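# Open the cabinet door and hang its hook

## Task

Swing the cabinet door open and leave the post's hook hanging tip-down through the door's eye; the cabinet is loose and must finish standing flat on its base, or the task fails.

## Robot and tools

Robot: two Doosan M1013 arms, left_arm and right_arm, each carrying a Robotiq 140 two-finger gripper. The left gripper's fingers are rigid. The right gripper's fingers can fold: only a grip within the outer quarter of the pads, near the tips, squeezes as commanded. Nearer the palm they wrap round and may hold loosely, too hard, or let go. A right fingertip pushed end-on into a surface folds easily unless fully closed. Base poses in the scene frame: left_arm (+0.015, +0.619, 0) m, quat_wxyz (+1.000, 0, 0, -0.007); right_arm (+0.048, -0.464, 0) m, quat_wxyz (+1.000, 0, 0, +0.023).

Frames: the scene frame has its origin at table height between the two bases, +z up, +x out over the table, left_arm toward +y (image left/right does not match the names). Every hand pose, velocity, Hand target and wrist-camera pose in results is in that arm's own base frame; fixed cameras and the table use the scene frame. The gripper's +z points along the fingers and the fingers close along its y axis. end_effector_position is the point between the pads when closed; fingertips extend about 33 mm past it (9 mm when wide open). Reported poses can be off by a few centimetres.

Command row (shared by execute_actions and move): one flat list of 18 numbers, each in [-1, 1], covering both arms even if one stays put: left dx, dy, dz, rx, ry, rz, left gripper position, force_limit, speed, then the same nine for the right. dx..rz are an offset, not a pose: they are measured from the arm's Hand target as it stood when the action or move began, along that arm's base axes, turning about the Hand target point. 1.0 equals 0.6 m or 180 degrees; rx, ry, rz form a single rotation vector. Sending six zeros re-requests the current Hand target. Gripper position: +1 fully open (140 mm), about -0.8 pads touching, -1 close until blocked. force_limit: -1 about 14 N up to +1 about 58 N per pad at slow close; faster speed grips harder. speed: -1 about 30 mm/s to +1 about 250 mm/s. The gripper numbers are commands every time, so resend your previous values to leave a gripper unchanged.

execute_actions(actions, cameras): actions is a list of actions; each action is a list of up to 15 rows, one per 1/30 s step; a short action repeats its final row. Every row of an action is an offset from the start of that action, so repeating an offset in a later action moves further. cameras: names, ["all"], or []; an empty actions list returns all images and the scene number and task.

move(target, speed, blend, stop_force, zero, blocking, cameras): target is one 18-number row or a list of up to 15 rows, all offsets from the same starting Hand targets. Straight-line paths, all arms finishing together, capped at 10 s. speed: m/s, 0.002 to 2, default 0.25 (rotation up to twice that in rad/s), one value or one per target. blend: corner rounding in metres. stop_force: 10 to 80 N, ends an arm's path when it feels that much push along its travel; use it only slowly, not while rotating, and omit it when backing off a contact. zero: rezero force before the move (default true). blocking=false returns after about 0.5 s while the move runs (not allowed with stop_force). Moves do not avoid obstacles or the other arm; keep paths away from an arm's own base.

wait(seconds 0 to 10), stop() brakes a running move, zoom_image(camera, region [x0,y0,x1,y1] pixels, at most 504 square) on cam_high, cam_low, cam_left_wrist or cam_right_wrist, clear_fault(arm) after a reported torque or force fault, read_manual(section) gives licence text, finished_scene(scene) ends the scene once the goal holds without the robot; call nothing after it in that reply.

Results: per arm end_effector_position (m), end_effector_quat_wxyz, velocities, Hand target (last commanded pose after clipping; next offsets start there), joint positions and torques, external joint torques, flange force along the gripper axes. Each step, the controller limits a commanded pose to within 70 mm and 16 degrees of the measured hand, so a gripper can stop short; send the shortfall again as an offset. object_status: 0 moving, 1 blocked while opening, 2 blocked while closing (a grip), 3 reached position or pads met. position_measured is in counts: 3 open, about 75 at 100 mm, 139 at 60 mm, 200 at 20 mm, 230 pads together. A move adds a line such as done, off_target, moving, held or fault, plus limits (paced = clipped, held = steps withheld).

Avoid: any arm stop. A force fault occurs at 144 N outside force; torque faults at joint limits (waist and shoulder 316, elbow 148, wrist joints 41.8 N m). The arms are stiff, so aiming even slightly beyond a firm contact can fault. Never let grippers or arms press on each other. Do not slam, drop, or tip the cabinet, push hard, twist stiff parts through the gripper, or let anything leave the table. Holding loads or stretching out heats motors; a MOTOR HOT line warns before an over-temperature stop.

Each tool is called after "Call:" as a command line: name --argument value for each argument, lists and objects as JSON in quotes; but a table of rows of numbers goes row by row, as --pt "numbers of a row", without its own name.

## Session

Call:
execute_actions --actions '[]'

Scene clock: 0.00 s.
left_arm: end_effector_position=(+0.1649, -0.3133, +0.3515) position_measured=3 object_status=3 end_effector_quat_wxyz=(-0.570, -0.332, +0.723, -0.206) | right_arm: end_effector_position=(+0.6498, -0.2492, +0.1806) position_measured=3 object_status=3 end_effector_quat_wxyz=(-0.379, +0.366, +0.834, +0.165)
Joint positions: left_arm=[-0.306 -0.079 2.283 -1.057 1.778 3.813] | right_arm=[-0.523 0.725 1.244 0.247 1.99 -1.262]
Joint velocities: within noise
Joint torques (N m): no reading
External joint torques (N m): no reading
Flange force (N): no reading
Hand target: left_arm +0.1649, -0.3133, +0.3515; -0.570, -0.332, +0.723, -0.206 | right_arm +0.6498, -0.2492, +0.1806; -0.379, +0.366, +0.834, +0.165
Tool commands: left_gripper/position=+1.0 left_gripper/force_limit=+1.0 left_gripper/speed=+1.0 right_gripper/position=+1.0 right_gripper/force_limit=+1.0 right_gripper/speed=+1.0
camera_calibration:
cam_left_wrist: T_world_to_cam=[[-0.71571, 0.690415, 0.105286, 0.309483], [0.32692, 0.464412, -0.82307, 0.386024], [-0.617156, -0.55466, -0.558095, 0.266208], [0, 0, 0, 1]] pos_world=[0.259593, -0.245291, 0.433711]
cam_right_wrist: T_world_to_cam=[[0.73669, 0.676082, -0.0141611, -0.29398], [0.589025, -0.651834, -0.477663, -0.457136], [-0.332171, 0.343549, -0.878429, 0.601937], [0, 0, 0, 1]] pos_world=[0.685783, -0.306017, 0.306238]

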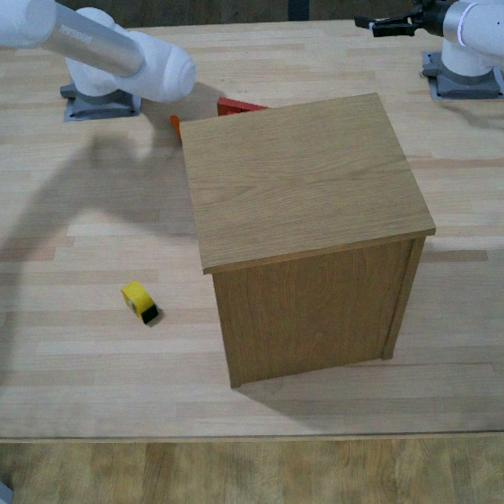

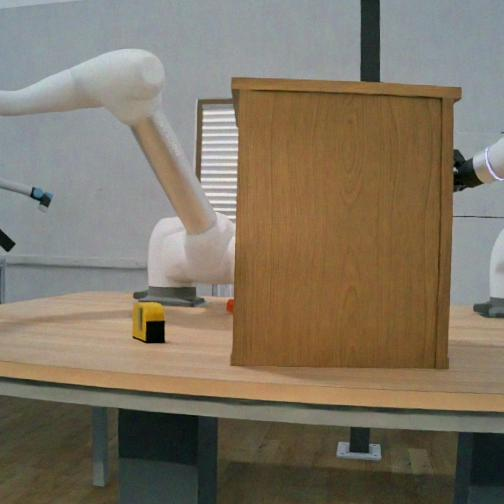

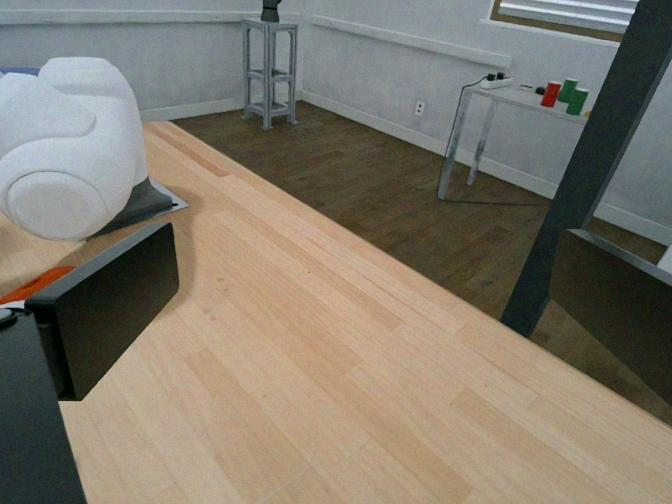

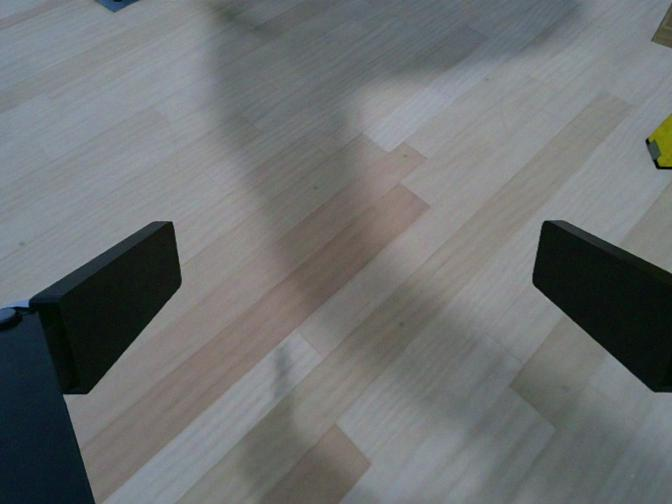

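Call:
move --target '[0.425,-0.028,0.25,-0.093,-0.048,0.606,1,1,1,0,0,0,0,0,0,1,1,1]' --speed 0.4 --cameras '["cam_left_wrist"]'

Scene clock: 45.73 s.
left_arm: end_effector_position=(+0.4199, -0.3300, +0.5015) position_measured=3 object_status=3 end_effector_quat_wxyz=(+0.152, +0.691, -0.153, +0.690) | right_arm: end_effector_position=(+0.6498, -0.2492, +0.1806) position_measured=3 object_status=3 end_effector_quat_wxyz=(-0.379, +0.366, +0.834, +0.165)
Joint positions: left_arm=[-1.17 -0.512 2.432 -4.352 0.8 5.788] | right_arm=[-0.523 0.725 1.244 0.247 1.99 -1.262]
Joint torques (N m): left_arm=[2.77 5.66 -42.46 0.79 0.79 0.12] | right_arm=[0.18 -104.49 -36.45 4.36 2.18 -0.21]
External joint torques (N m): left_arm=[-2.86 2.26 -0.15 -0.49 0.48 -0.11] | right_arm=[-0.1 0.87 0.15 -0.03 -0.24 0.21]
Flange force (N): left_arm=[0.0 0.0 0.0] | right_arm=[-1.1 0.4 0.2]
Hand target: left_arm +0.4199, -0.3301, +0.5015; +0.152, +0.691, -0.153, +0.690 | right_arm +0.6498, -0.2492, +0.1806; -0.379, +0.366, +0.834, +0.165
Off the commanded pose: left_arm 0.000 m, 0 deg | right_arm 0.000 m, 0 deg.
move: done; limits=paced
camera_calibration:
cam_left_wrist: T_world_to_cam=[[-0.42348, -0.905596, 0.023688, -0.120663], [-0.300059, 0.115547, -0.946897, 0.644088], [0.854768, -0.4081, -0.320665, -0.190841], [0, 0, 0, 1]] pos_world=[0.305291, -0.261576, 0.551547]
Images, in order (width x height): cam_left_wrist 672x504.

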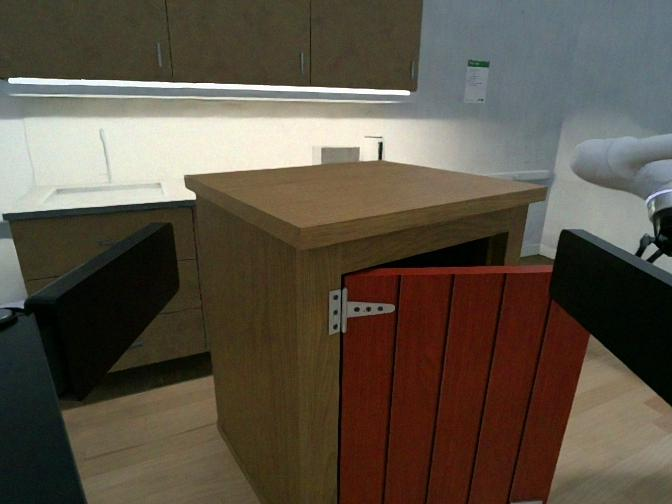

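Call:
move --target '[-0.15,-0.4,-0.167,0,0,0,1,1,1,0,0,0,0,0,0,1,1,1]' --speed 0.4 --cameras '["cam_left_wrist"]'

Scene clock: 51.97 s.
left_arm: end_effector_position=(+0.3298, -0.5700, +0.4014) position_measured=3 object_status=3 end_effector_quat_wxyz=(+0.152, +0.691, -0.153, +0.690) | right_arm: end_effector_position=(+0.6498, -0.2492, +0.1806) position_measured=3 object_status=3 end_effector_quat_wxyz=(-0.379, +0.366, +0.834, +0.165)
Joint positions: left_arm=[-1.586 0.018 2.278 -4.426 1.261 5.514] | right_arm=[-0.523 0.725 1.244 0.247 1.99 -1.262]
Joint torques (N m): left_arm=[1 -41.56 -34.39 1.34 1.4 0.14] | right_arm=[0.4 -104.55 -36.42 4.32 2.25 -0.22]
External joint torques (N m): left_arm=[-1.16 4.61 -0.7 -0.39 0.47 -0.14] | right_arm=[-0.29 0.14 -0.21 0.04 -0.31 0.22]
Flange force (N): left_arm=[-6.2 9.1 0.4] | right_arm=[-0.5 0.2 -0.2]
Hand target: left_arm +0.3299, -0.5701, +0.4013; +0.152, +0.691, -0.153, +0.690 | right_arm +0.6498, -0.2492, +0.1806; -0.379, +0.366, +0.834, +0.165
Off the commanded pose: left_arm 0.000 m, 0 deg | right_arm 0.000 m, 0 deg.
move: done
camera_calibration:
cam_left_wrist: T_world_to_cam=[[-0.423671, -0.905505, 0.0237619, -0.373737], [-0.300066, 0.115548, -0.946894, 0.55], [0.854672, -0.408301, -0.320666, -0.243949], [0, 0, 0, 1]] pos_world=[0.215192, -0.501577, 0.451447]
Images, in order (width x height): cam_left_wrist 672x504.

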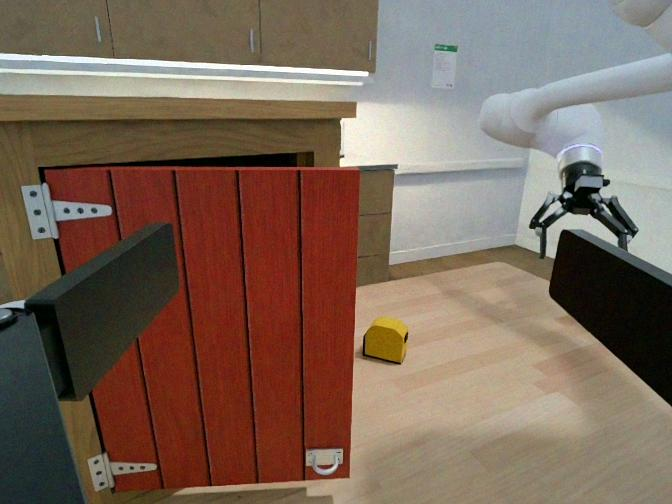

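Call:
move --target '[-0.1,0.05,-0.06,0.132,0.111,-0.271,1,1,1,0,0,0,0,0,0,1,1,1]' --speed 0.4 --cameras '["cam_left_wrist"]'

Scene clock: 66.07 s.
left_arm: end_effector_position=(+0.2700, -0.5401, +0.3653) position_measured=3 object_status=3 end_effector_quat_wxyz=(+0.303, +0.688, -0.527, +0.397) | right_arm: end_effector_position=(+0.6498, -0.2492, +0.1806) position_measured=3 object_status=3 end_effector_quat_wxyz=(-0.379, +0.366, +0.834, +0.165)
Joint positions: left_arm=[-1.039 -0.317 2.272 -4.122 -0.278 5.813] | right_arm=[-0.523 0.725 1.244 0.247 1.99 -1.262]
Joint torques (N m): left_arm=[1.9 -12.84 -42.22 -2.63 0.61 0.08] | right_arm=[0.13 -104.38 -36.57 4.36 2.21 -0.18]
External joint torques (N m): left_arm=[-1.77 2.62 -0.09 -0.16 0.46 -0.08] | right_arm=[-0.55 -1.18 -0.42 0.04 -0.24 0.18]
Flange force (N): left_arm=[0.0 0.0 0.0] | right_arm=[1.1 -0.6 0.0]
Hand target: left_arm +0.2699, -0.5401, +0.3653; +0.303, +0.688, -0.527, +0.397 | right_arm +0.6498, -0.2492, +0.1806; -0.379, +0.366, +0.834, +0.165
Off the commanded pose: left_arm 0.000 m, 0 deg | right_arm 0.000 m, 0 deg.
move: done
camera_calibration:
cam_left_wrist: T_world_to_cam=[[-0.962652, -0.269886, 0.0215002, 0.118528], [-0.216742, 0.720629, -0.658572, 0.693356], [0.162246, -0.638636, -0.75221, 0.0280476], [0, 0, 0, 1]] pos_world=[0.25983, -0.449751, 0.475174]
Images, in order (width x height): cam_left_wrist 672x504.

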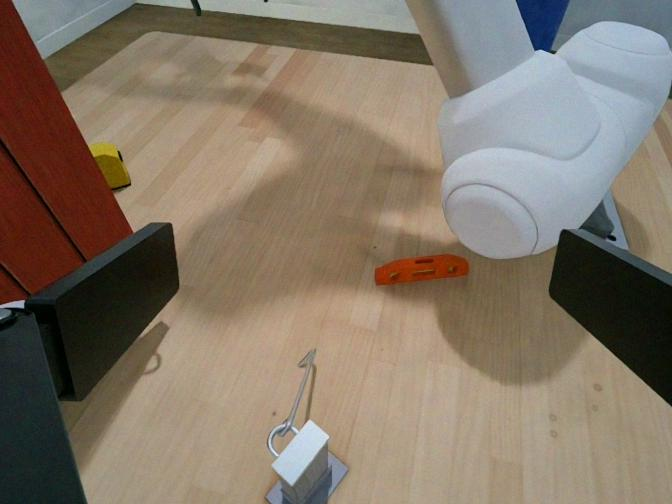

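Call:
zoom_image --camera "cam_left_wrist" --region '[230, 320, 390, 504]'

Call:
move --target '[-0.05,0.12,0,0,0,0,1,1,1,0,0,0,0,0,0,1,1,1]' --speed 0.4 --cameras '["cam_left_wrist"]'

Scaled by 2.739 from the camera's 672x504 image, which has a finer 960x720 frame.

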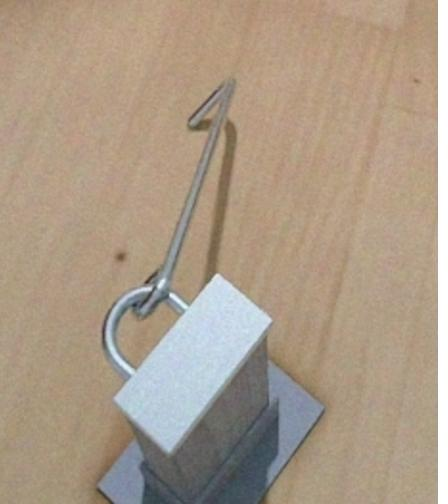

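Scene clock: 68.97 s.
left_arm: end_effector_position=(+0.2400, -0.4680, +0.3653) position_measured=3 object_status=3 end_effector_quat_wxyz=(+0.303, +0.688, -0.527, +0.397) | right_arm: end_effector_position=(+0.6498, -0.2492, +0.1806) position_measured=3 object_status=3 end_effector_quat_wxyz=(-0.379, +0.366, +0.834, +0.165)
Joint positions: left_arm=[-0.996 -0.473 2.357 -4.008 -0.353 5.709] | right_arm=[-0.523 0.725 1.244 0.247 1.99 -1.262]
Joint torques (N m): left_arm=[2.43 1.49 -42.82 -3.19 0.75 0.11] | right_arm=[-0.27 -104.39 -36.52 4.36 2.21 -0.2]
External joint torques (N m): left_arm=[-2.34 2.36 -0.16 -0.13 0.53 -0.11] | right_arm=[0.12 -0.6 -0.23 0.02 -0.25 0.2]
Flange force (N): left_arm=[0.0 0.0 0.0] | right_arm=[0.6 0.2 0.3]
Hand target: left_arm +0.2399, -0.4681, +0.3653; +0.303, +0.688, -0.527, +0.397 | right_arm +0.6498, -0.2492, +0.1806; -0.379, +0.366, +0.834, +0.165
Off the commanded pose: left_arm 0.000 m, 0 deg | right_arm 0.000 m, 0 deg.
move: done
camera_calibration:
cam_left_wrist: T_world_to_cam=[[-0.96257, -0.270185, 0.0214384, 0.108978], [-0.216954, 0.720681, -0.658445, 0.634976], [0.162452, -0.63845, -0.752324, 0.0789747], [0, 0, 0, 1]] pos_world=[0.22983, -0.37775, 0.475175]
Images, in order (width x height): cam_left_wrist 672x504.

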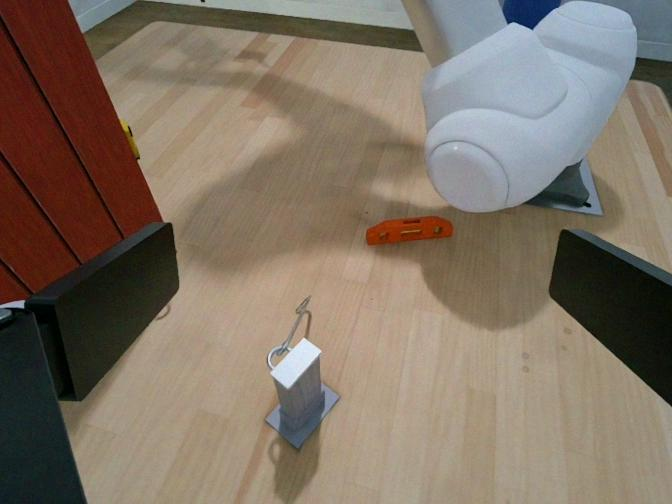

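Call:
zoom_image --camera "cam_left_wrist" --region '[230, 270, 390, 454]'

Scaled by 2.739 from the camera's 672x504 image, which has a finer 960x720 frame.

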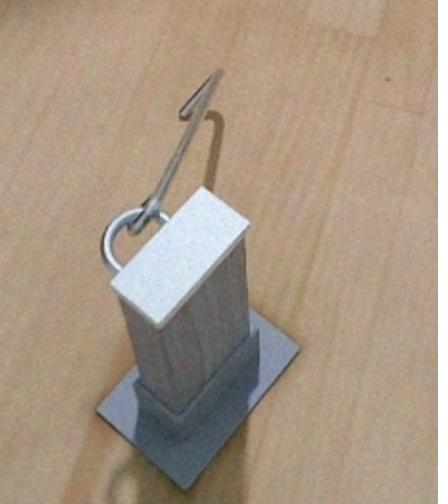

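Call:
move --target '[0,0,0,0,0,0,1,1,1,-0.25,0.78,0.166,0.145,0.040,-0.299,-0.1,0,0]' --speed 0.4 --cameras '["all"]'

Scene clock: 120.33 s.
left_arm: end_effector_position=(+0.2399, -0.4681, +0.3653) position_measured=3 object_status=3 end_effector_quat_wxyz=(+0.303, +0.688, -0.527, +0.397) | right_arm: end_effector_position=(+0.4998, +0.2188, +0.2802) position_measured=141 object_status=3 end_effector_quat_wxyz=(-0.384, +0.618, +0.498, +0.472)
Joint positions: left_arm=[-0.996 -0.473 2.357 -4.008 -0.353 5.709] | right_arm=[-0.294 0.089 2.288 1.327 1.439 -0.796]
Joint torques (N m): left_arm=[2.27 1.42 -42.74 -3.16 0.75 0.15] | right_arm=[0.4 -42.27 -31.21 2.56 2.19 -0.25]
External joint torques (N m): left_arm=[-2.28 2.54 -0.22 -0.16 0.52 -0.15] | right_arm=[-0.33 1.57 -0.29 -0.02 -0.28 0.25]
Flange force (N): left_arm=[0.0 0.0 0.0] | right_arm=[-1.8 2.8 0.2]
Hand target: left_arm +0.2399, -0.4681, +0.3653; +0.303, +0.688, -0.527, +0.397 | right_arm +0.4998, +0.2188, +0.2802; -0.384, +0.618, +0.498, +0.472
Off the commanded pose: left_arm 0.000 m, 0 deg | right_arm 0.000 m, 0 deg.
move: done
camera_calibration:
cam_left_wrist: T_world_to_cam=[[-0.962632, -0.269966, 0.0214065, 0.108994], [-0.216761, 0.720703, -0.658485, 0.634938], [0.162341, -0.638519, -0.752289, 0.0789736], [0, 0, 0, 1]] pos_world=[0.22973, -0.37775, 0.475175]
cam_right_wrist: T_world_to_cam=[[0.978494, -0.20574, -0.0148663, -0.426266], [-0.131032, -0.564288, -0.815113, 0.419114], [0.159313, 0.799531, -0.579111, 0.0495181], [0, 0, 0, 1]] pos_world=[0.464128, 0.10921, 0.363965]

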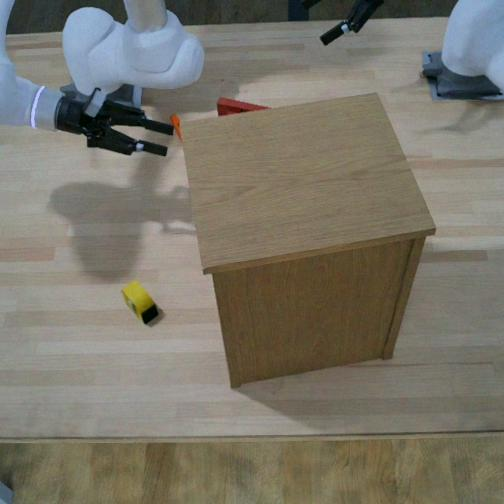

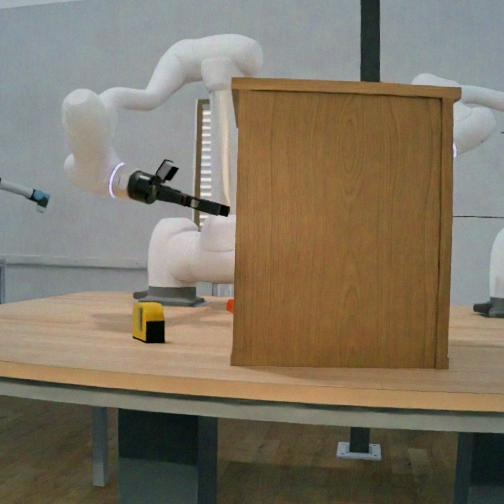

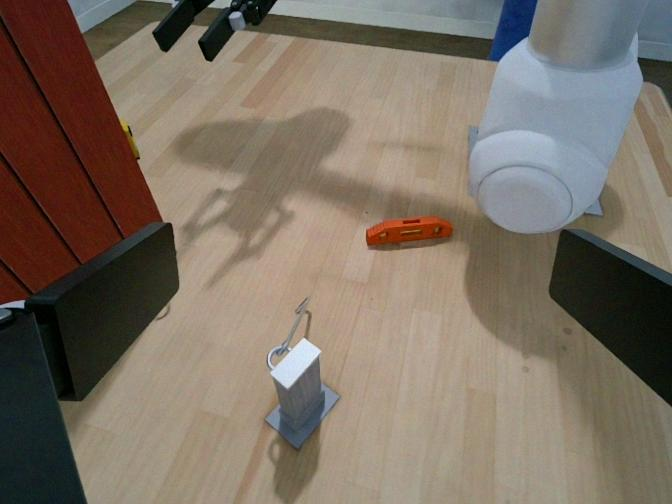

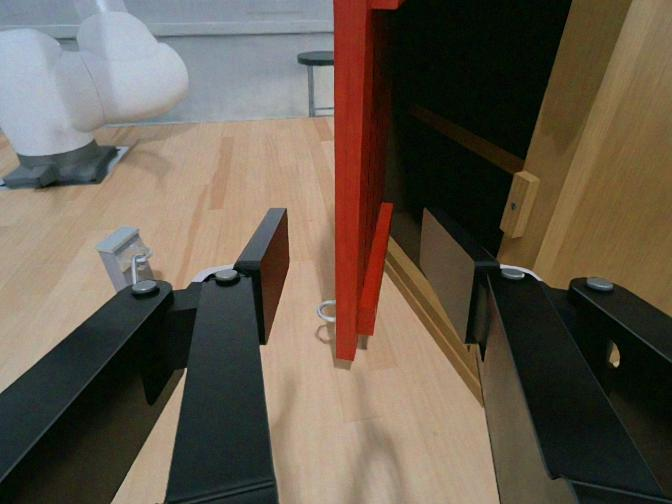

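Call:
zoom_image --camera "cam_right_wrist" --region '[80, 200, 400, 380]'

Scaled by 1.575 from the camera's 672x504 image, which has a finer 960x720 frame.

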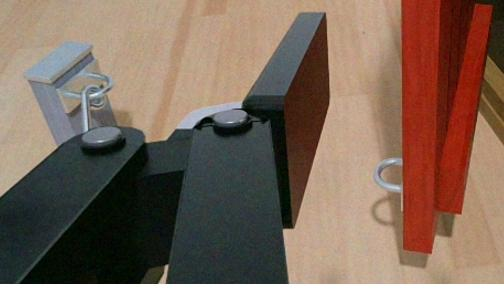

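Call:
move --pt "0 0 0 0 0 0 1 1 1 0.042 0.232 0 0 0 0 -0.1 0 0" --pt "0 0 0 0 0 0 1 1 1 0.042 0.232 0 0 0 0 -0.35 0 -1" --speed 0.2 --cameras '["cam_right_wrist"]'

Scene clock: 139.50 s.
left_arm: end_effector_position=(+0.2399, -0.4681, +0.3653) position_measured=3 object_status=3 end_effector_quat_wxyz=(+0.303, +0.688, -0.527, +0.397) | right_arm: end_effector_position=(+0.5250, +0.3580, +0.2802) position_measured=173 object_status=0 end_effector_quat_wxyz=(-0.384, +0.618, +0.498, +0.472)
Joint positions: left_arm=[-0.996 -0.473 2.357 -4.008 -0.353 5.709] | right_arm=[0.021 0.114 2.259 1.546 1.224 -0.762]
Joint torques (N m): left_arm=[2.13 1.68 -42.92 -3.18 0.78 0.11] | right_arm=[0.83 -45.49 -32.15 1.86 2.06 -0.23]
External joint torques (N m): left_arm=[-2.04 2.25 -0.04 -0.15 0.49 -0.11] | right_arm=[-0.85 1.61 -0.12 0 -0.22 0.23]
Flange force (N): left_arm=[0.0 0.0 0.0] | right_arm=[-1.9 2.8 -0.2]
Hand target: left_arm +0.2399, -0.4681, +0.3653; +0.303, +0.688, -0.527, +0.397 | right_arm +0.5250, +0.3580, +0.2802; -0.384, +0.618, +0.498, +0.472
Off the commanded pose: left_arm 0.000 m, 0 deg | right_arm 0.000 m, 0 deg.
move: done
camera_calibration:
cam_right_wrist: T_world_to_cam=[[0.978507, -0.205685, -0.0147867, -0.422216], [-0.130937, -0.564309, -0.815114, 0.500967], [0.159312, 0.799531, -0.579112, -0.0658547], [0, 0, 0, 1]] pos_world=[0.489228, 0.24851, 0.363965]
Images, in order (width x height): cam_right_wrist 672x504.

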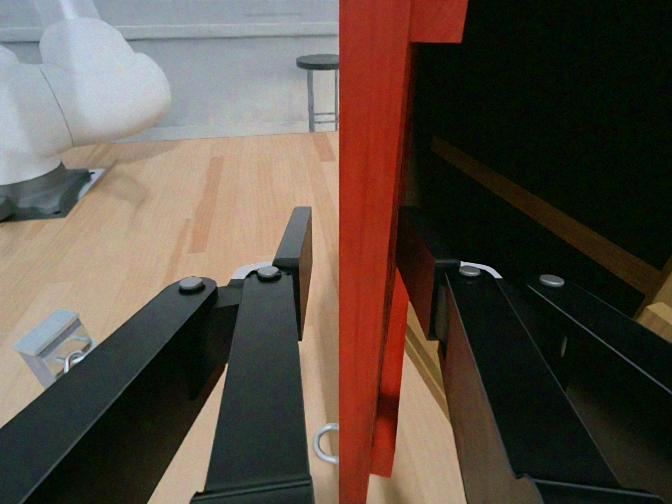

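Call:
move --pt "0 0 0 0 0 0 1 1 1 -0.065 0.022 0 0 0 -0.039 -0.35 0 -1" --pt "0 0 0 0 0 0 1 1 1 -0.125 0.047 0 0 0 -0.078 -0.35 0 -1" --pt "0 0 0 0 0 0 1 1 1 -0.19 0.084 0 0 0 -0.122 -0.35 0 -1" --speed 0.08 --blend '[0.01,0.01,0]' --cameras '["all"]'

Scene clock: 146.27 s.
left_arm: end_effector_position=(+0.2399, -0.4681, +0.3653) position_measured=3 object_status=3 end_effector_quat_wxyz=(+0.303, +0.688, -0.527, +0.397) | right_arm: end_effector_position=(+0.4110, +0.4084, +0.2802) position_measured=173 object_status=3 end_effector_quat_wxyz=(-0.287, +0.702, +0.371, +0.536)
Joint positions: left_arm=[-0.996 -0.473 2.357 -4.008 -0.353 5.709] | right_arm=[0.423 -0.209 2.558 2.225 0.696 -0.94]
Joint torques (N m): left_arm=[1.8 1.53 -42.87 -3.16 0.79 0.1] | right_arm=[0.43 -15.56 -34.02 -0.75 2.39 -0.2]
External joint torques (N m): left_arm=[-1.74 2.4 -0.1 -0.17 0.49 -0.1] | right_arm=[-0.41 2.44 -0.09 -0.1 -0.24 0.19]
Flange force (N): left_arm=[0.0 0.0 0.0] | right_arm=[0.0 0.0 0.0]
Hand target: left_arm +0.2399, -0.4681, +0.3653; +0.303, +0.688, -0.527, +0.397 | right_arm +0.4110, +0.4084, +0.2802; -0.287, +0.702, +0.371, +0.536
Off the commanded pose: left_arm 0.000 m, 0 deg | right_arm 0.000 m, 0 deg.
move: done
camera_calibration:
cam_left_wrist: T_world_to_cam=[[-0.962632, -0.269966, 0.0214065, 0.108994], [-0.216761, 0.720703, -0.658485, 0.634938], [0.162341, -0.638519, -0.752289, 0.0789736], [0, 0, 0, 1]] pos_world=[0.22973, -0.37775, 0.475175]
cam_right_wrist: T_world_to_cam=[[0.830607, -0.556662, -0.0148378, -0.0961846], [-0.332498, -0.4744, -0.815101, 0.560545], [0.446697, 0.681962, -0.579129, -0.158011], [0, 0, 0, 1]] pos_world=[0.336855, 0.320138, 0.363965]

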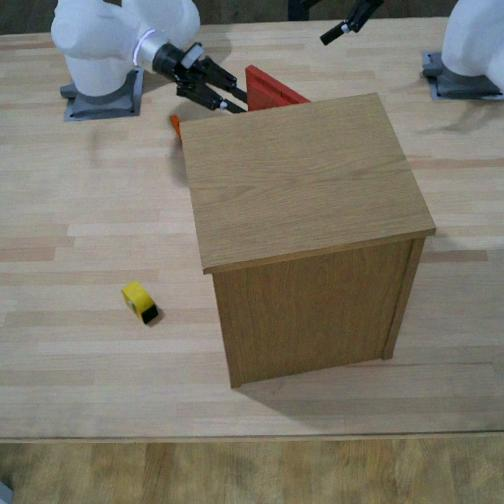

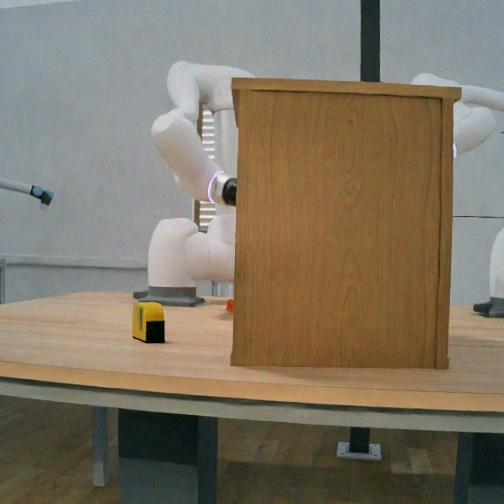

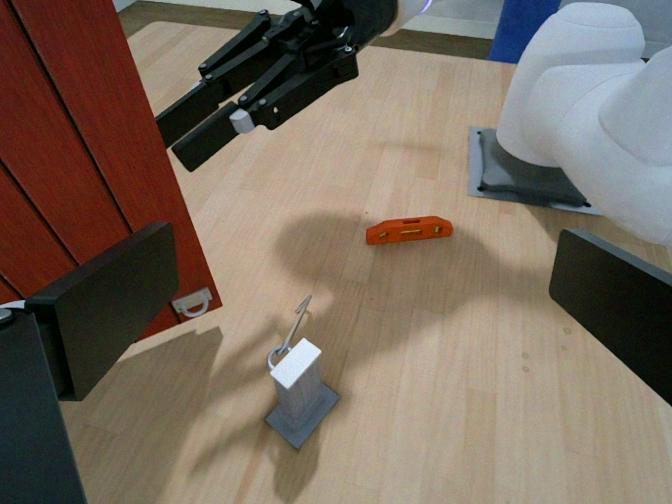

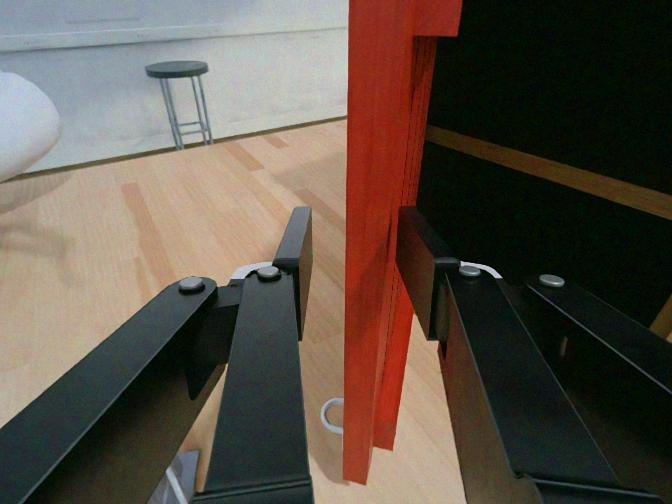

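Call:
move --target '[0.05,-0.237,-0.242,0.340,-0.101,-0.051,1,1,1,0,0,0,0,0,0,-0.35,0,-1]' --speed 0.3 --cameras '["cam_left_wrist","cam_right_wrist"]'

Scene clock: 181.43 s.
left_arm: end_effector_position=(+0.2699, -0.6102, +0.2202) position_measured=3 object_status=3 end_effector_quat_wxyz=(+0.141, -0.635, +0.744, -0.149) | right_arm: end_effector_position=(+0.4110, +0.4084, +0.2802) position_measured=173 object_status=3 end_effector_quat_wxyz=(-0.287, +0.702, +0.371, +0.536)
Joint positions: left_arm=[-1.402 0.171 1.842 -2.681 -1.059 4.825] | right_arm=[0.423 -0.209 2.558 2.225 0.696 -0.94]
Joint torques (N m): left_arm=[1.97 -58.85 -37.05 -2.32 -0.4 0.11] | right_arm=[0.55 -15.32 -33.88 -0.81 2.46 -0.18]
External joint torques (N m): left_arm=[-2.1 4.1 -0.21 -0.22 0.51 -0.12] | right_arm=[-0.54 2.3 -0.13 -0.03 -0.31 0.18]
Flange force (N): left_arm=[7.1 2.0 2.8] | right_arm=[0.0 0.0 0.0]
Hand target: left_arm +0.2699, -0.6103, +0.2201; +0.141, -0.635, +0.744, -0.149 | right_arm +0.4110, +0.4084, +0.2802; -0.287, +0.702, +0.371, +0.536
Off the commanded pose: left_arm 0.000 m, 0 deg | right_arm 0.000 m, 0 deg.
move: done
camera_calibration:
cam_left_wrist: T_world_to_cam=[[-0.908628, 0.123947, -0.398787, 0.420996], [-0.00347977, 0.952658, 0.304024, 0.520417], [0.417591, 0.277632, -0.865181, 0.389123], [0, 0, 0, 1]] pos_world=[0.221846, -0.655994, 0.346331]
cam_right_wrist: T_world_to_cam=[[0.830607, -0.556662, -0.0148378, -0.0961846], [-0.332498, -0.4744, -0.815101, 0.560545], [0.446697, 0.681962, -0.579129, -0.158011], [0, 0, 0, 1]] pos_world=[0.336855, 0.320138, 0.363965]
Images, in order (width x height): cam_left_wrist 672x504, cam_right_wrist 672x504.

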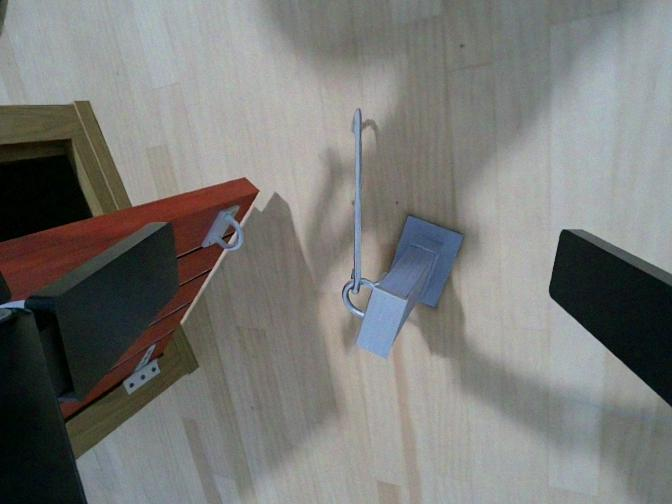

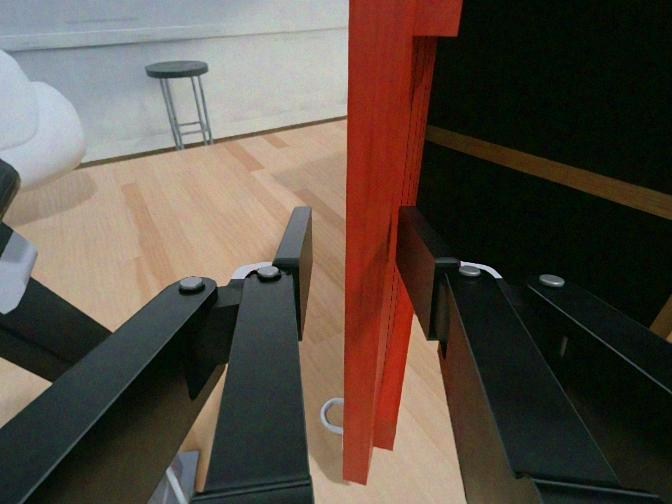

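Call:
zoom_image --camera "cam_left_wrist" --region '[190, 90, 450, 370]'

Scaled by 1.800 from the camera's 672x504 image, which has a finer 960x720 frame.

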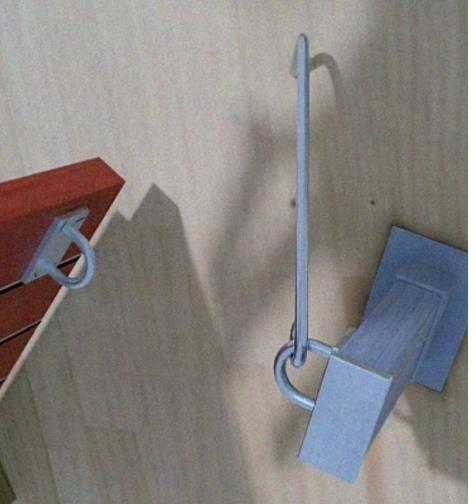

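Call:
move --pt "0 0 0 0 0 0 -0.1 0 0 0 0 0 0 0 0 -0.35 0 -1" --pt "0.05 -0.003 -0.135 0 0 0 -0.1 0 0 0 0 0 0 0 0 -0.35 0 -1" --speed 0.15 --cameras '["cam_left_wrist"]'

Call:
zoom_image --camera "cam_left_wrist" --region '[130, 20, 490, 380]'

Scene clock: 212.57 s.
left_arm: end_effector_position=(+0.2999, -0.6121, +0.1392) position_measured=141 object_status=3 end_effector_quat_wxyz=(+0.141, -0.635, +0.744, -0.149) | right_arm: end_effector_position=(+0.4110, +0.4084, +0.2802) position_measured=173 object_status=3 end_effector_quat_wxyz=(-0.287, +0.702, +0.371, +0.536)
Joint positions: left_arm=[-1.354 0.252 1.906 -2.638 -0.911 4.788] | right_arm=[0.423 -0.209 2.558 2.225 0.696 -0.94]
Joint torques (N m): left_arm=[1.69 -64.15 -33.48 -2.06 -0.41 0.08] | right_arm=[0.33 -15.46 -33.91 -0.88 2.47 -0.22]
External joint torques (N m): left_arm=[-1.72 4.5 -0.55 -0.2 0.47 -0.1] | right_arm=[-0.29 2.71 -0.02 0.03 -0.33 0.22]
Flange force (N): left_arm=[7.7 1.2 4.2] | right_arm=[0.0 0.0 0.0]
Hand target: left_arm +0.2999, -0.6121, +0.1391; +0.141, -0.635, +0.744, -0.149 | right_arm +0.4110, +0.4084, +0.2802; -0.287, +0.702, +0.371, +0.536
Off the commanded pose: left_arm 0.000 m, 0 deg | right_arm 0.000 m, 0 deg.
move: done
camera_calibration:
cam_left_wrist: T_world_to_cam=[[-0.908628, 0.123947, -0.398787, 0.416098], [-0.00347977, 0.952658, 0.304024, 0.546957], [0.417591, 0.277632, -0.865181, 0.307085], [0, 0, 0, 1]] pos_world=[0.251746, -0.657894, 0.265331]
Images, in order (width x height): cam_left_wrist 672x504.

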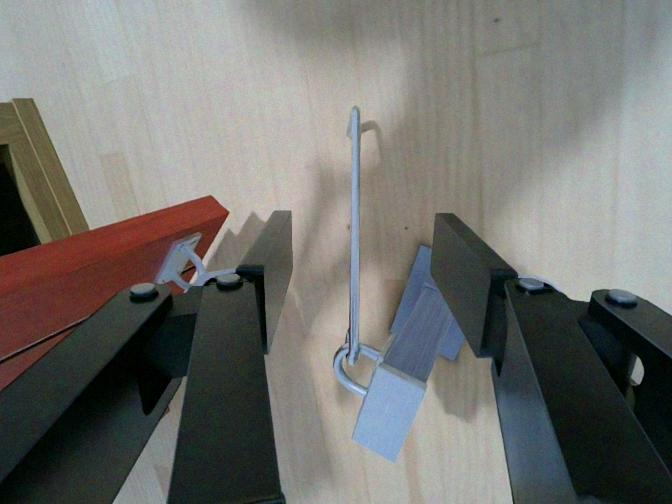

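Scaled by 1.400 from the camera's 672x504 image, which has a finer 960x720 frame.

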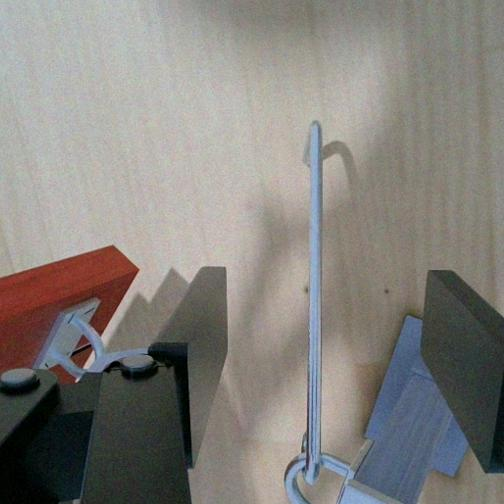

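Call:
move --target '[0.043,0.003,-0.098,0,0,0,-0.1,0,0,0,0,0,0,0,0,-0.35,0,-1]' --speed 0.1 --cameras '["cam_left_wrist","cam_right_wrist"]'

Call:
zoom_image --camera "cam_left_wrist" --region '[130, 60, 490, 420]'

Scene clock: 221.80 s.
left_arm: end_effector_position=(+0.3257, -0.6103, +0.0804) position_measured=141 object_status=3 end_effector_quat_wxyz=(+0.141, -0.635, +0.744, -0.149) | right_arm: end_effector_position=(+0.4110, +0.4084, +0.2802) position_measured=173 object_status=3 end_effector_quat_wxyz=(-0.287, +0.702, +0.371, +0.536)
Joint positions: left_arm=[-1.313 0.32 1.942 -2.592 -0.804 4.757] | right_arm=[0.423 -0.209 2.558 2.225 0.696 -0.94]
Joint torques (N m): left_arm=[2.02 -68.2 -30.7 -1.83 -0.46 0.13] | right_arm=[0.28 -15.3 -33.92 -0.84 2.43 -0.21]
External joint torques (N m): left_arm=[-2.06 4.62 -0.48 -0.19 0.49 -0.15] | right_arm=[-0.18 1.97 -0.1 -0.01 -0.28 0.21]
Flange force (N): left_arm=[7.5 2.0 5.0] | right_arm=[0.0 0.0 0.0]
Hand target: left_arm +0.3257, -0.6103, +0.0803; +0.141, -0.635, +0.744, -0.149 | right_arm +0.4110, +0.4084, +0.2802; -0.287, +0.702, +0.371, +0.536
Off the commanded pose: left_arm 0.000 m, 0 deg | right_arm 0.000 m, 0 deg.
move: done
camera_calibration:
cam_left_wrist: T_world_to_cam=[[-0.908628, 0.123947, -0.398787, 0.415869], [-0.00347977, 0.952658, 0.304024, 0.563209], [0.417591, 0.277632, -0.865181, 0.244938], [0, 0, 0, 1]] pos_world=[0.277546, -0.656094, 0.206531]
cam_right_wrist: T_world_to_cam=[[0.830607, -0.556662, -0.0148378, -0.0961846], [-0.332498, -0.4744, -0.815101, 0.560545], [0.446697, 0.681962, -0.579129, -0.158011], [0, 0, 0, 1]] pos_world=[0.336855, 0.320138, 0.363965]
Images, in order (width x height): cam_left_wrist 672x504, cam_right_wrist 672x504.

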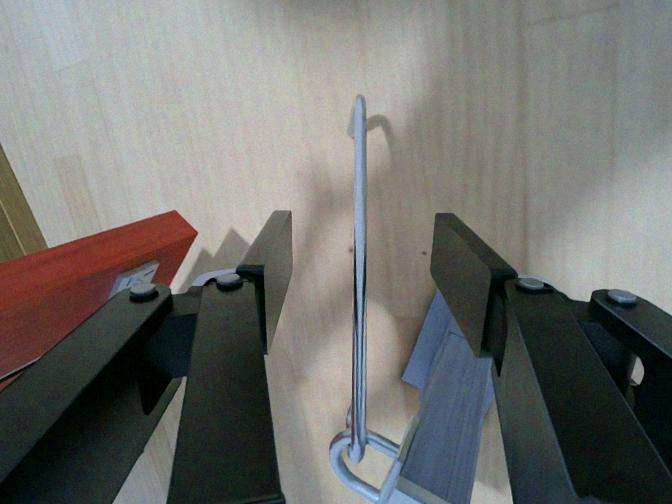

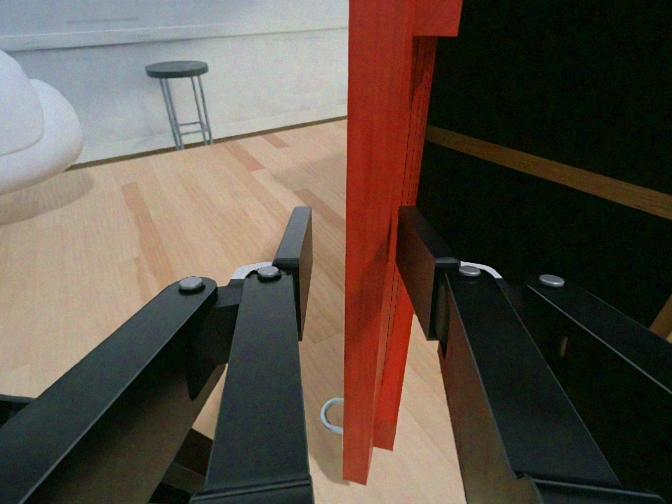

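Scaled by 1.400 from the camera's 672x504 image, which has a finer 960x720 frame.

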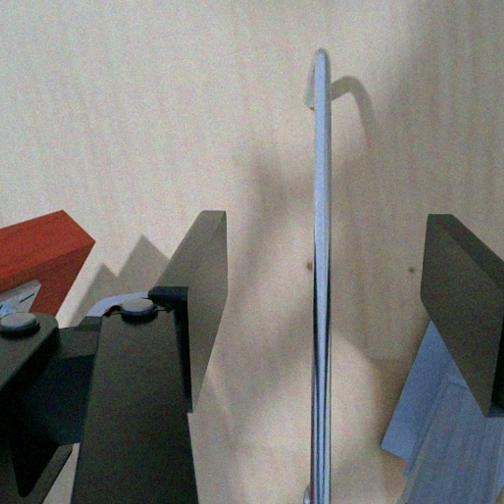

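Call:
move --target '[0,0,0,0,0,0,-1,-0.01,-1,0,0,0,0,0,0,-0.35,0,-1]' --cameras '["cam_left_wrist"]'

Call:
wait --seconds 1 --cameras '["cam_left_wrist","cam_right_wrist"]'

Scene clock: 231.60 s.
left_arm: end_effector_position=(+0.3257, -0.6103, +0.0803) position_measured=223 object_status=0 end_effector_quat_wxyz=(+0.141, -0.635, +0.744, -0.149) | right_arm: end_effector_position=(+0.4110, +0.4084, +0.2802) position_measured=173 object_status=3 end_effector_quat_wxyz=(-0.287, +0.702, +0.371, +0.536)
Joint positions: left_arm=[-1.313 0.32 1.942 -2.592 -0.804 4.757] | right_arm=[0.423 -0.209 2.558 2.225 0.696 -0.94]
Joint torques (N m): left_arm=[1.84 -67.55 -30.34 -1.85 -0.44 0.06] | right_arm=[0.04 -15.57 -34 -0.79 2.43 -0.25]
External joint torques (N m): left_arm=[-2 4.04 -0.84 -0.19 0.47 -0.07] | right_arm=[0.05 2.28 -0.18 -0.06 -0.27 0.25]
Flange force (N): left_arm=[7.4 1.5 4.1] | right_arm=[0.0 0.0 0.0]
Hand target: left_arm +0.3257, -0.6103, +0.0803; +0.141, -0.635, +0.744, -0.149 | right_arm +0.4110, +0.4084, +0.2802; -0.287, +0.702, +0.371, +0.536
Off the commanded pose: left_arm 0.000 m, 0 deg | right_arm 0.000 m, 0 deg.
move: done
camera_calibration:
cam_left_wrist: T_world_to_cam=[[-0.908634, 0.123942, -0.398777, 0.415865], [-0.00352079, 0.952632, 0.304105, 0.563186], [0.417579, 0.277724, -0.865157, 0.244997], [0, 0, 0, 1]] pos_world=[0.277546, -0.656094, 0.206531]
Images, in order (width x height): cam_left_wrist 672x504.

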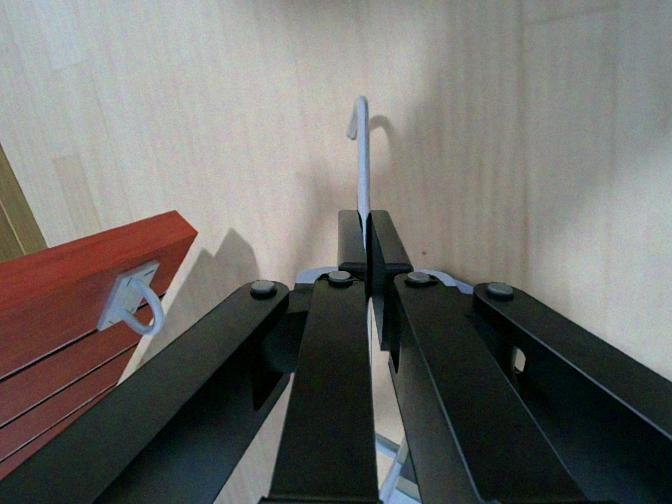

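Scene clock: 232.60 s.
left_arm: end_effector_position=(+0.3257, -0.6103, +0.0803) position_measured=223 object_status=2 end_effector_quat_wxyz=(+0.141, -0.635, +0.744, -0.149) | right_arm: end_effector_position=(+0.4110, +0.4084, +0.2802) position_measured=173 object_status=3 end_effector_quat_wxyz=(-0.287, +0.702, +0.371, +0.536)
Joint positions: left_arm=[-1.313 0.32 1.942 -2.592 -0.804 4.757] | right_arm=[0.423 -0.209 2.558 2.225 0.696 -0.94]
Joint torques (N m): left_arm=[2.13 -67.69 -30.46 -1.82 -0.47 0.11] | right_arm=[0.44 -15.68 -33.89 -0.8 2.43 -0.28]
External joint torques (N m): left_arm=[-2.24 4.13 -0.72 -0.22 0.5 -0.13] | right_arm=[-0.25 2.15 -0.15 -0.05 -0.27 0.28]
Flange force (N): left_arm=[7.4 2.0 4.2] | right_arm=[0.0 0.0 0.0]
Hand target: left_arm +0.3257, -0.6103, +0.0803; +0.141, -0.635, +0.744, -0.149 | right_arm +0.4110, +0.4084, +0.2802; -0.287, +0.702, +0.371, +0.536
Tool commands: left_gripper/position=-1.0 left_gripper/force_limit=-0.01 left_gripper/speed=-1.0 right_gripper/position=-0.35 right_gripper/force_limit=+0.0 right_gripper/speed=-1.0
Off the commanded pose: left_arm 0.000 m, 0 deg | right_arm 0.000 m, 0 deg.
wait: 1.00 s; at rest by 0.17 s
camera_calibration:
cam_left_wrist: T_world_to_cam=[[-0.908634, 0.123942, -0.398777, 0.415865], [-0.00352079, 0.952632, 0.304105, 0.563186], [0.417579, 0.277724, -0.865157, 0.244997], [0, 0, 0, 1]] pos_world=[0.277546, -0.656094, 0.206531]
cam_right_wrist: T_world_to_cam=[[0.830607, -0.556662, -0.0148378, -0.0961846], [-0.332498, -0.4744, -0.815101, 0.560545], [0.446697, 0.681962, -0.579129, -0.158011], [0, 0, 0, 1]] pos_world=[0.336855, 0.320138, 0.363965]
Images, in order (width x height): cam_left_wrist 672x504, cam_right_wrist 672x504.

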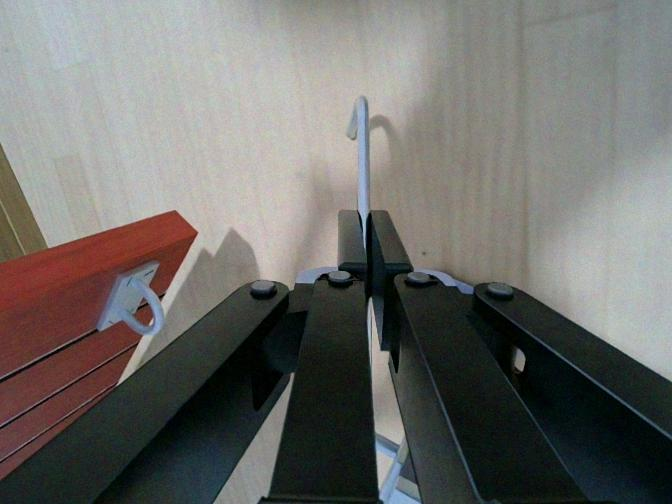

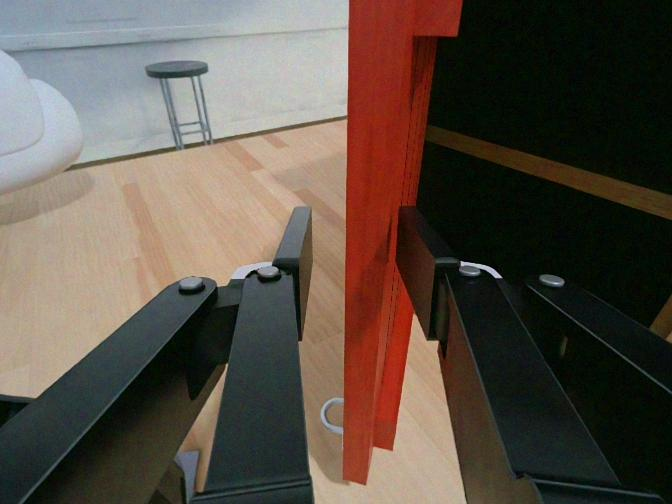

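Call:
move --target '[0.0117,0.0053,0.072,-0.211,0.1366,0.025,-1,-0.01,-1,0,0,0,0,0,0,-0.35,0,-1]' --speed 0.12 --cameras '["cam_left_wrist","cam_right_wrist"]'

Scene clock: 265.10 s.
left_arm: end_effector_position=(+0.3327, -0.6071, +0.1235) position_measured=223 object_status=2 end_effector_quat_wxyz=(+0.224, +0.691, -0.644, +0.240) | right_arm: end_effector_position=(+0.4110, +0.4084, +0.2802) position_measured=173 object_status=3 end_effector_quat_wxyz=(-0.287, +0.702, +0.371, +0.536)
Joint positions: left_arm=[-0.967 0.164 2.154 -4.12 -0.391 6.087] | right_arm=[0.423 -0.209 2.558 2.225 0.696 -0.94]
Joint torques (N m): left_arm=[2.04 -55.8 -34.37 -2.19 -0.11 0.11] | right_arm=[0.33 -15.31 -33.84 -0.9 2.4 -0.25]
External joint torques (N m): left_arm=[-2.07 4.45 -0.19 -0.23 0.44 -0.11] | right_arm=[-0.24 2.47 -0.27 0.03 -0.25 0.25]
Flange force (N): left_arm=[1.9 0.3 10.0] | right_arm=[0.0 0.0 0.0]
Hand target: left_arm +0.3328, -0.6071, +0.1235; +0.224, +0.691, -0.644, +0.240 | right_arm +0.4110, +0.4084, +0.2802; -0.287, +0.702, +0.371, +0.536
Off the commanded pose: left_arm 0.000 m, 0 deg | right_arm 0.000 m, 0 deg.
move: done
camera_calibration:
cam_left_wrist: T_world_to_cam=[[-0.995957, -0.0875652, 0.0200729, 0.287999], [-0.089204, 0.937478, -0.336418, 0.645442], [0.0106406, -0.336848, -0.941499, 0.0502333], [0, 0, 0, 1]] pos_world=[0.343876, -0.562948, 0.258652]
cam_right_wrist: T_world_to_cam=[[0.830607, -0.556662, -0.0148378, -0.0961846], [-0.332498, -0.4744, -0.815101, 0.560545], [0.446697, 0.681962, -0.579129, -0.158011], [0, 0, 0, 1]] pos_world=[0.336855, 0.320138, 0.363965]
Images, in order (width x height): cam_left_wrist 672x504, cam_right_wrist 672x504.

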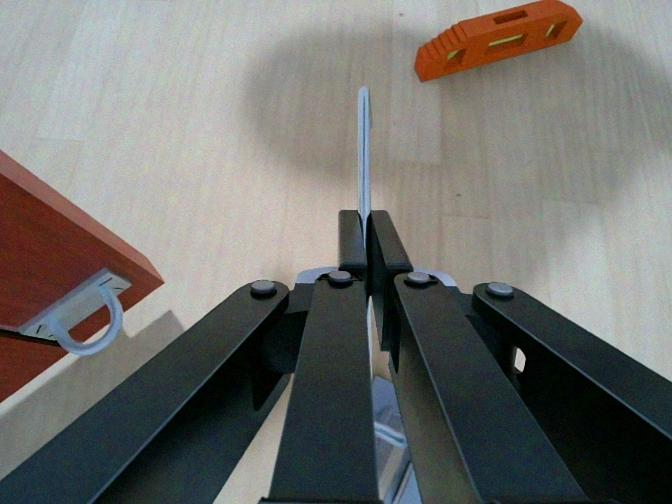

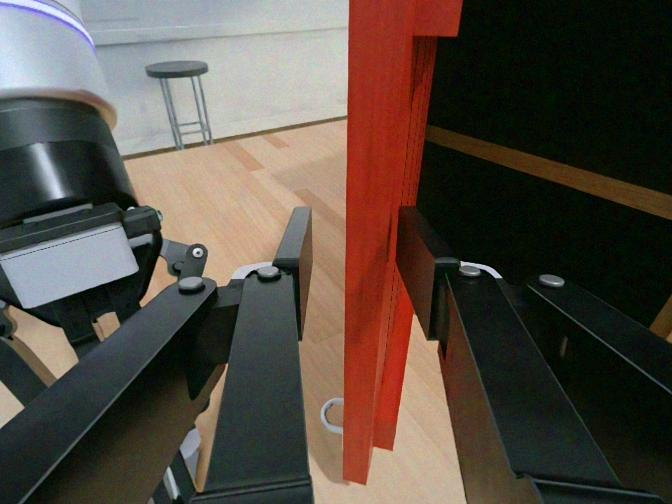

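Call:
move --target '[0,0,0,0,0,0,-1,-0.01,-1,0.03,-0.019,0,0,0,0.021,-0.35,0,-1]' --speed 0.05 --cameras '["cam_left_wrist","cam_right_wrist"]'

Scene clock: 271.57 s.
left_arm: end_effector_position=(+0.3328, -0.6071, +0.1235) position_measured=223 object_status=2 end_effector_quat_wxyz=(+0.224, +0.691, -0.644, +0.240) | right_arm: end_effector_position=(+0.4290, +0.3970, +0.2802) position_measured=173 object_status=3 end_effector_quat_wxyz=(-0.305, +0.689, +0.394, +0.526)
Joint positions: left_arm=[-0.967 0.164 2.154 -4.12 -0.391 6.087] | right_arm=[0.302 -0.166 2.527 2.03 0.815 -0.854]
Joint torques (N m): left_arm=[1.64 -55.53 -34.38 -2.25 -0.17 0.09] | right_arm=[0.1 -19.22 -33.61 -0.07 2.21 -0.24]
External joint torques (N m): left_arm=[-1.64 4.14 -0.14 -0.16 0.5 -0.09] | right_arm=[-0.03 2.09 -0.21 0 -0.2 0.24]
Flange force (N): left_arm=[1.6 0.0 9.1] | right_arm=[-1.8 2.5 4.0]
Hand target: left_arm +0.3328, -0.6071, +0.1235; +0.224, +0.691, -0.644, +0.240 | right_arm +0.4290, +0.3970, +0.2802; -0.305, +0.689, +0.394, +0.526
Off the commanded pose: left_arm 0.000 m, 0 deg | right_arm 0.000 m, 0 deg.
move: done
camera_calibration:
cam_left_wrist: T_world_to_cam=[[-0.995957, -0.0875652, 0.0200729, 0.287999], [-0.089204, 0.937478, -0.336418, 0.645442], [0.0106406, -0.336848, -0.941499, 0.0502333], [0, 0, 0, 1]] pos_world=[0.343876, -0.562948, 0.258652]
cam_right_wrist: T_world_to_cam=[[0.865497, -0.500695, -0.0148182, -0.154632], [-0.300433, -0.495199, -0.815179, 0.555747], [0.400819, 0.709987, -0.579019, -0.149697], [0, 0, 0, 1]] pos_world=[0.3608, 0.304065, 0.364065]
Images, in order (width x height): cam_left_wrist 672x504, cam_right_wrist 672x504.

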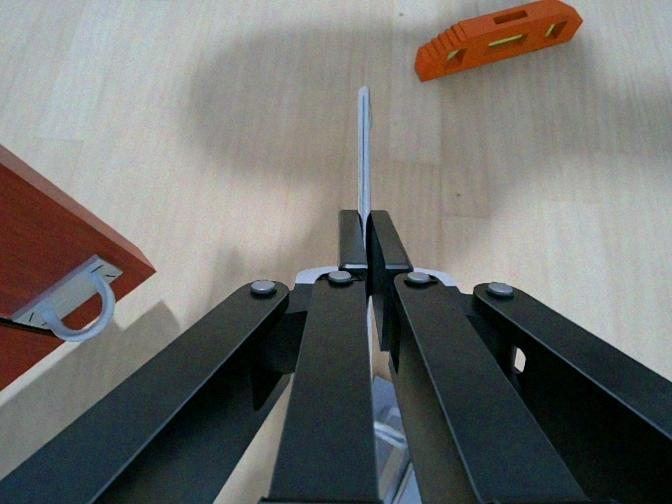

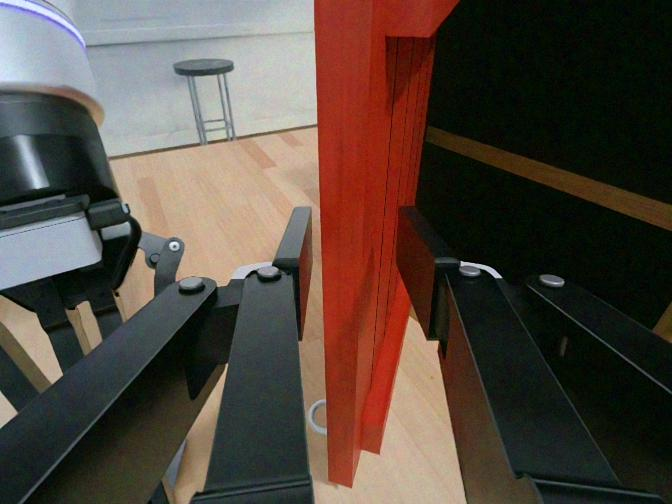

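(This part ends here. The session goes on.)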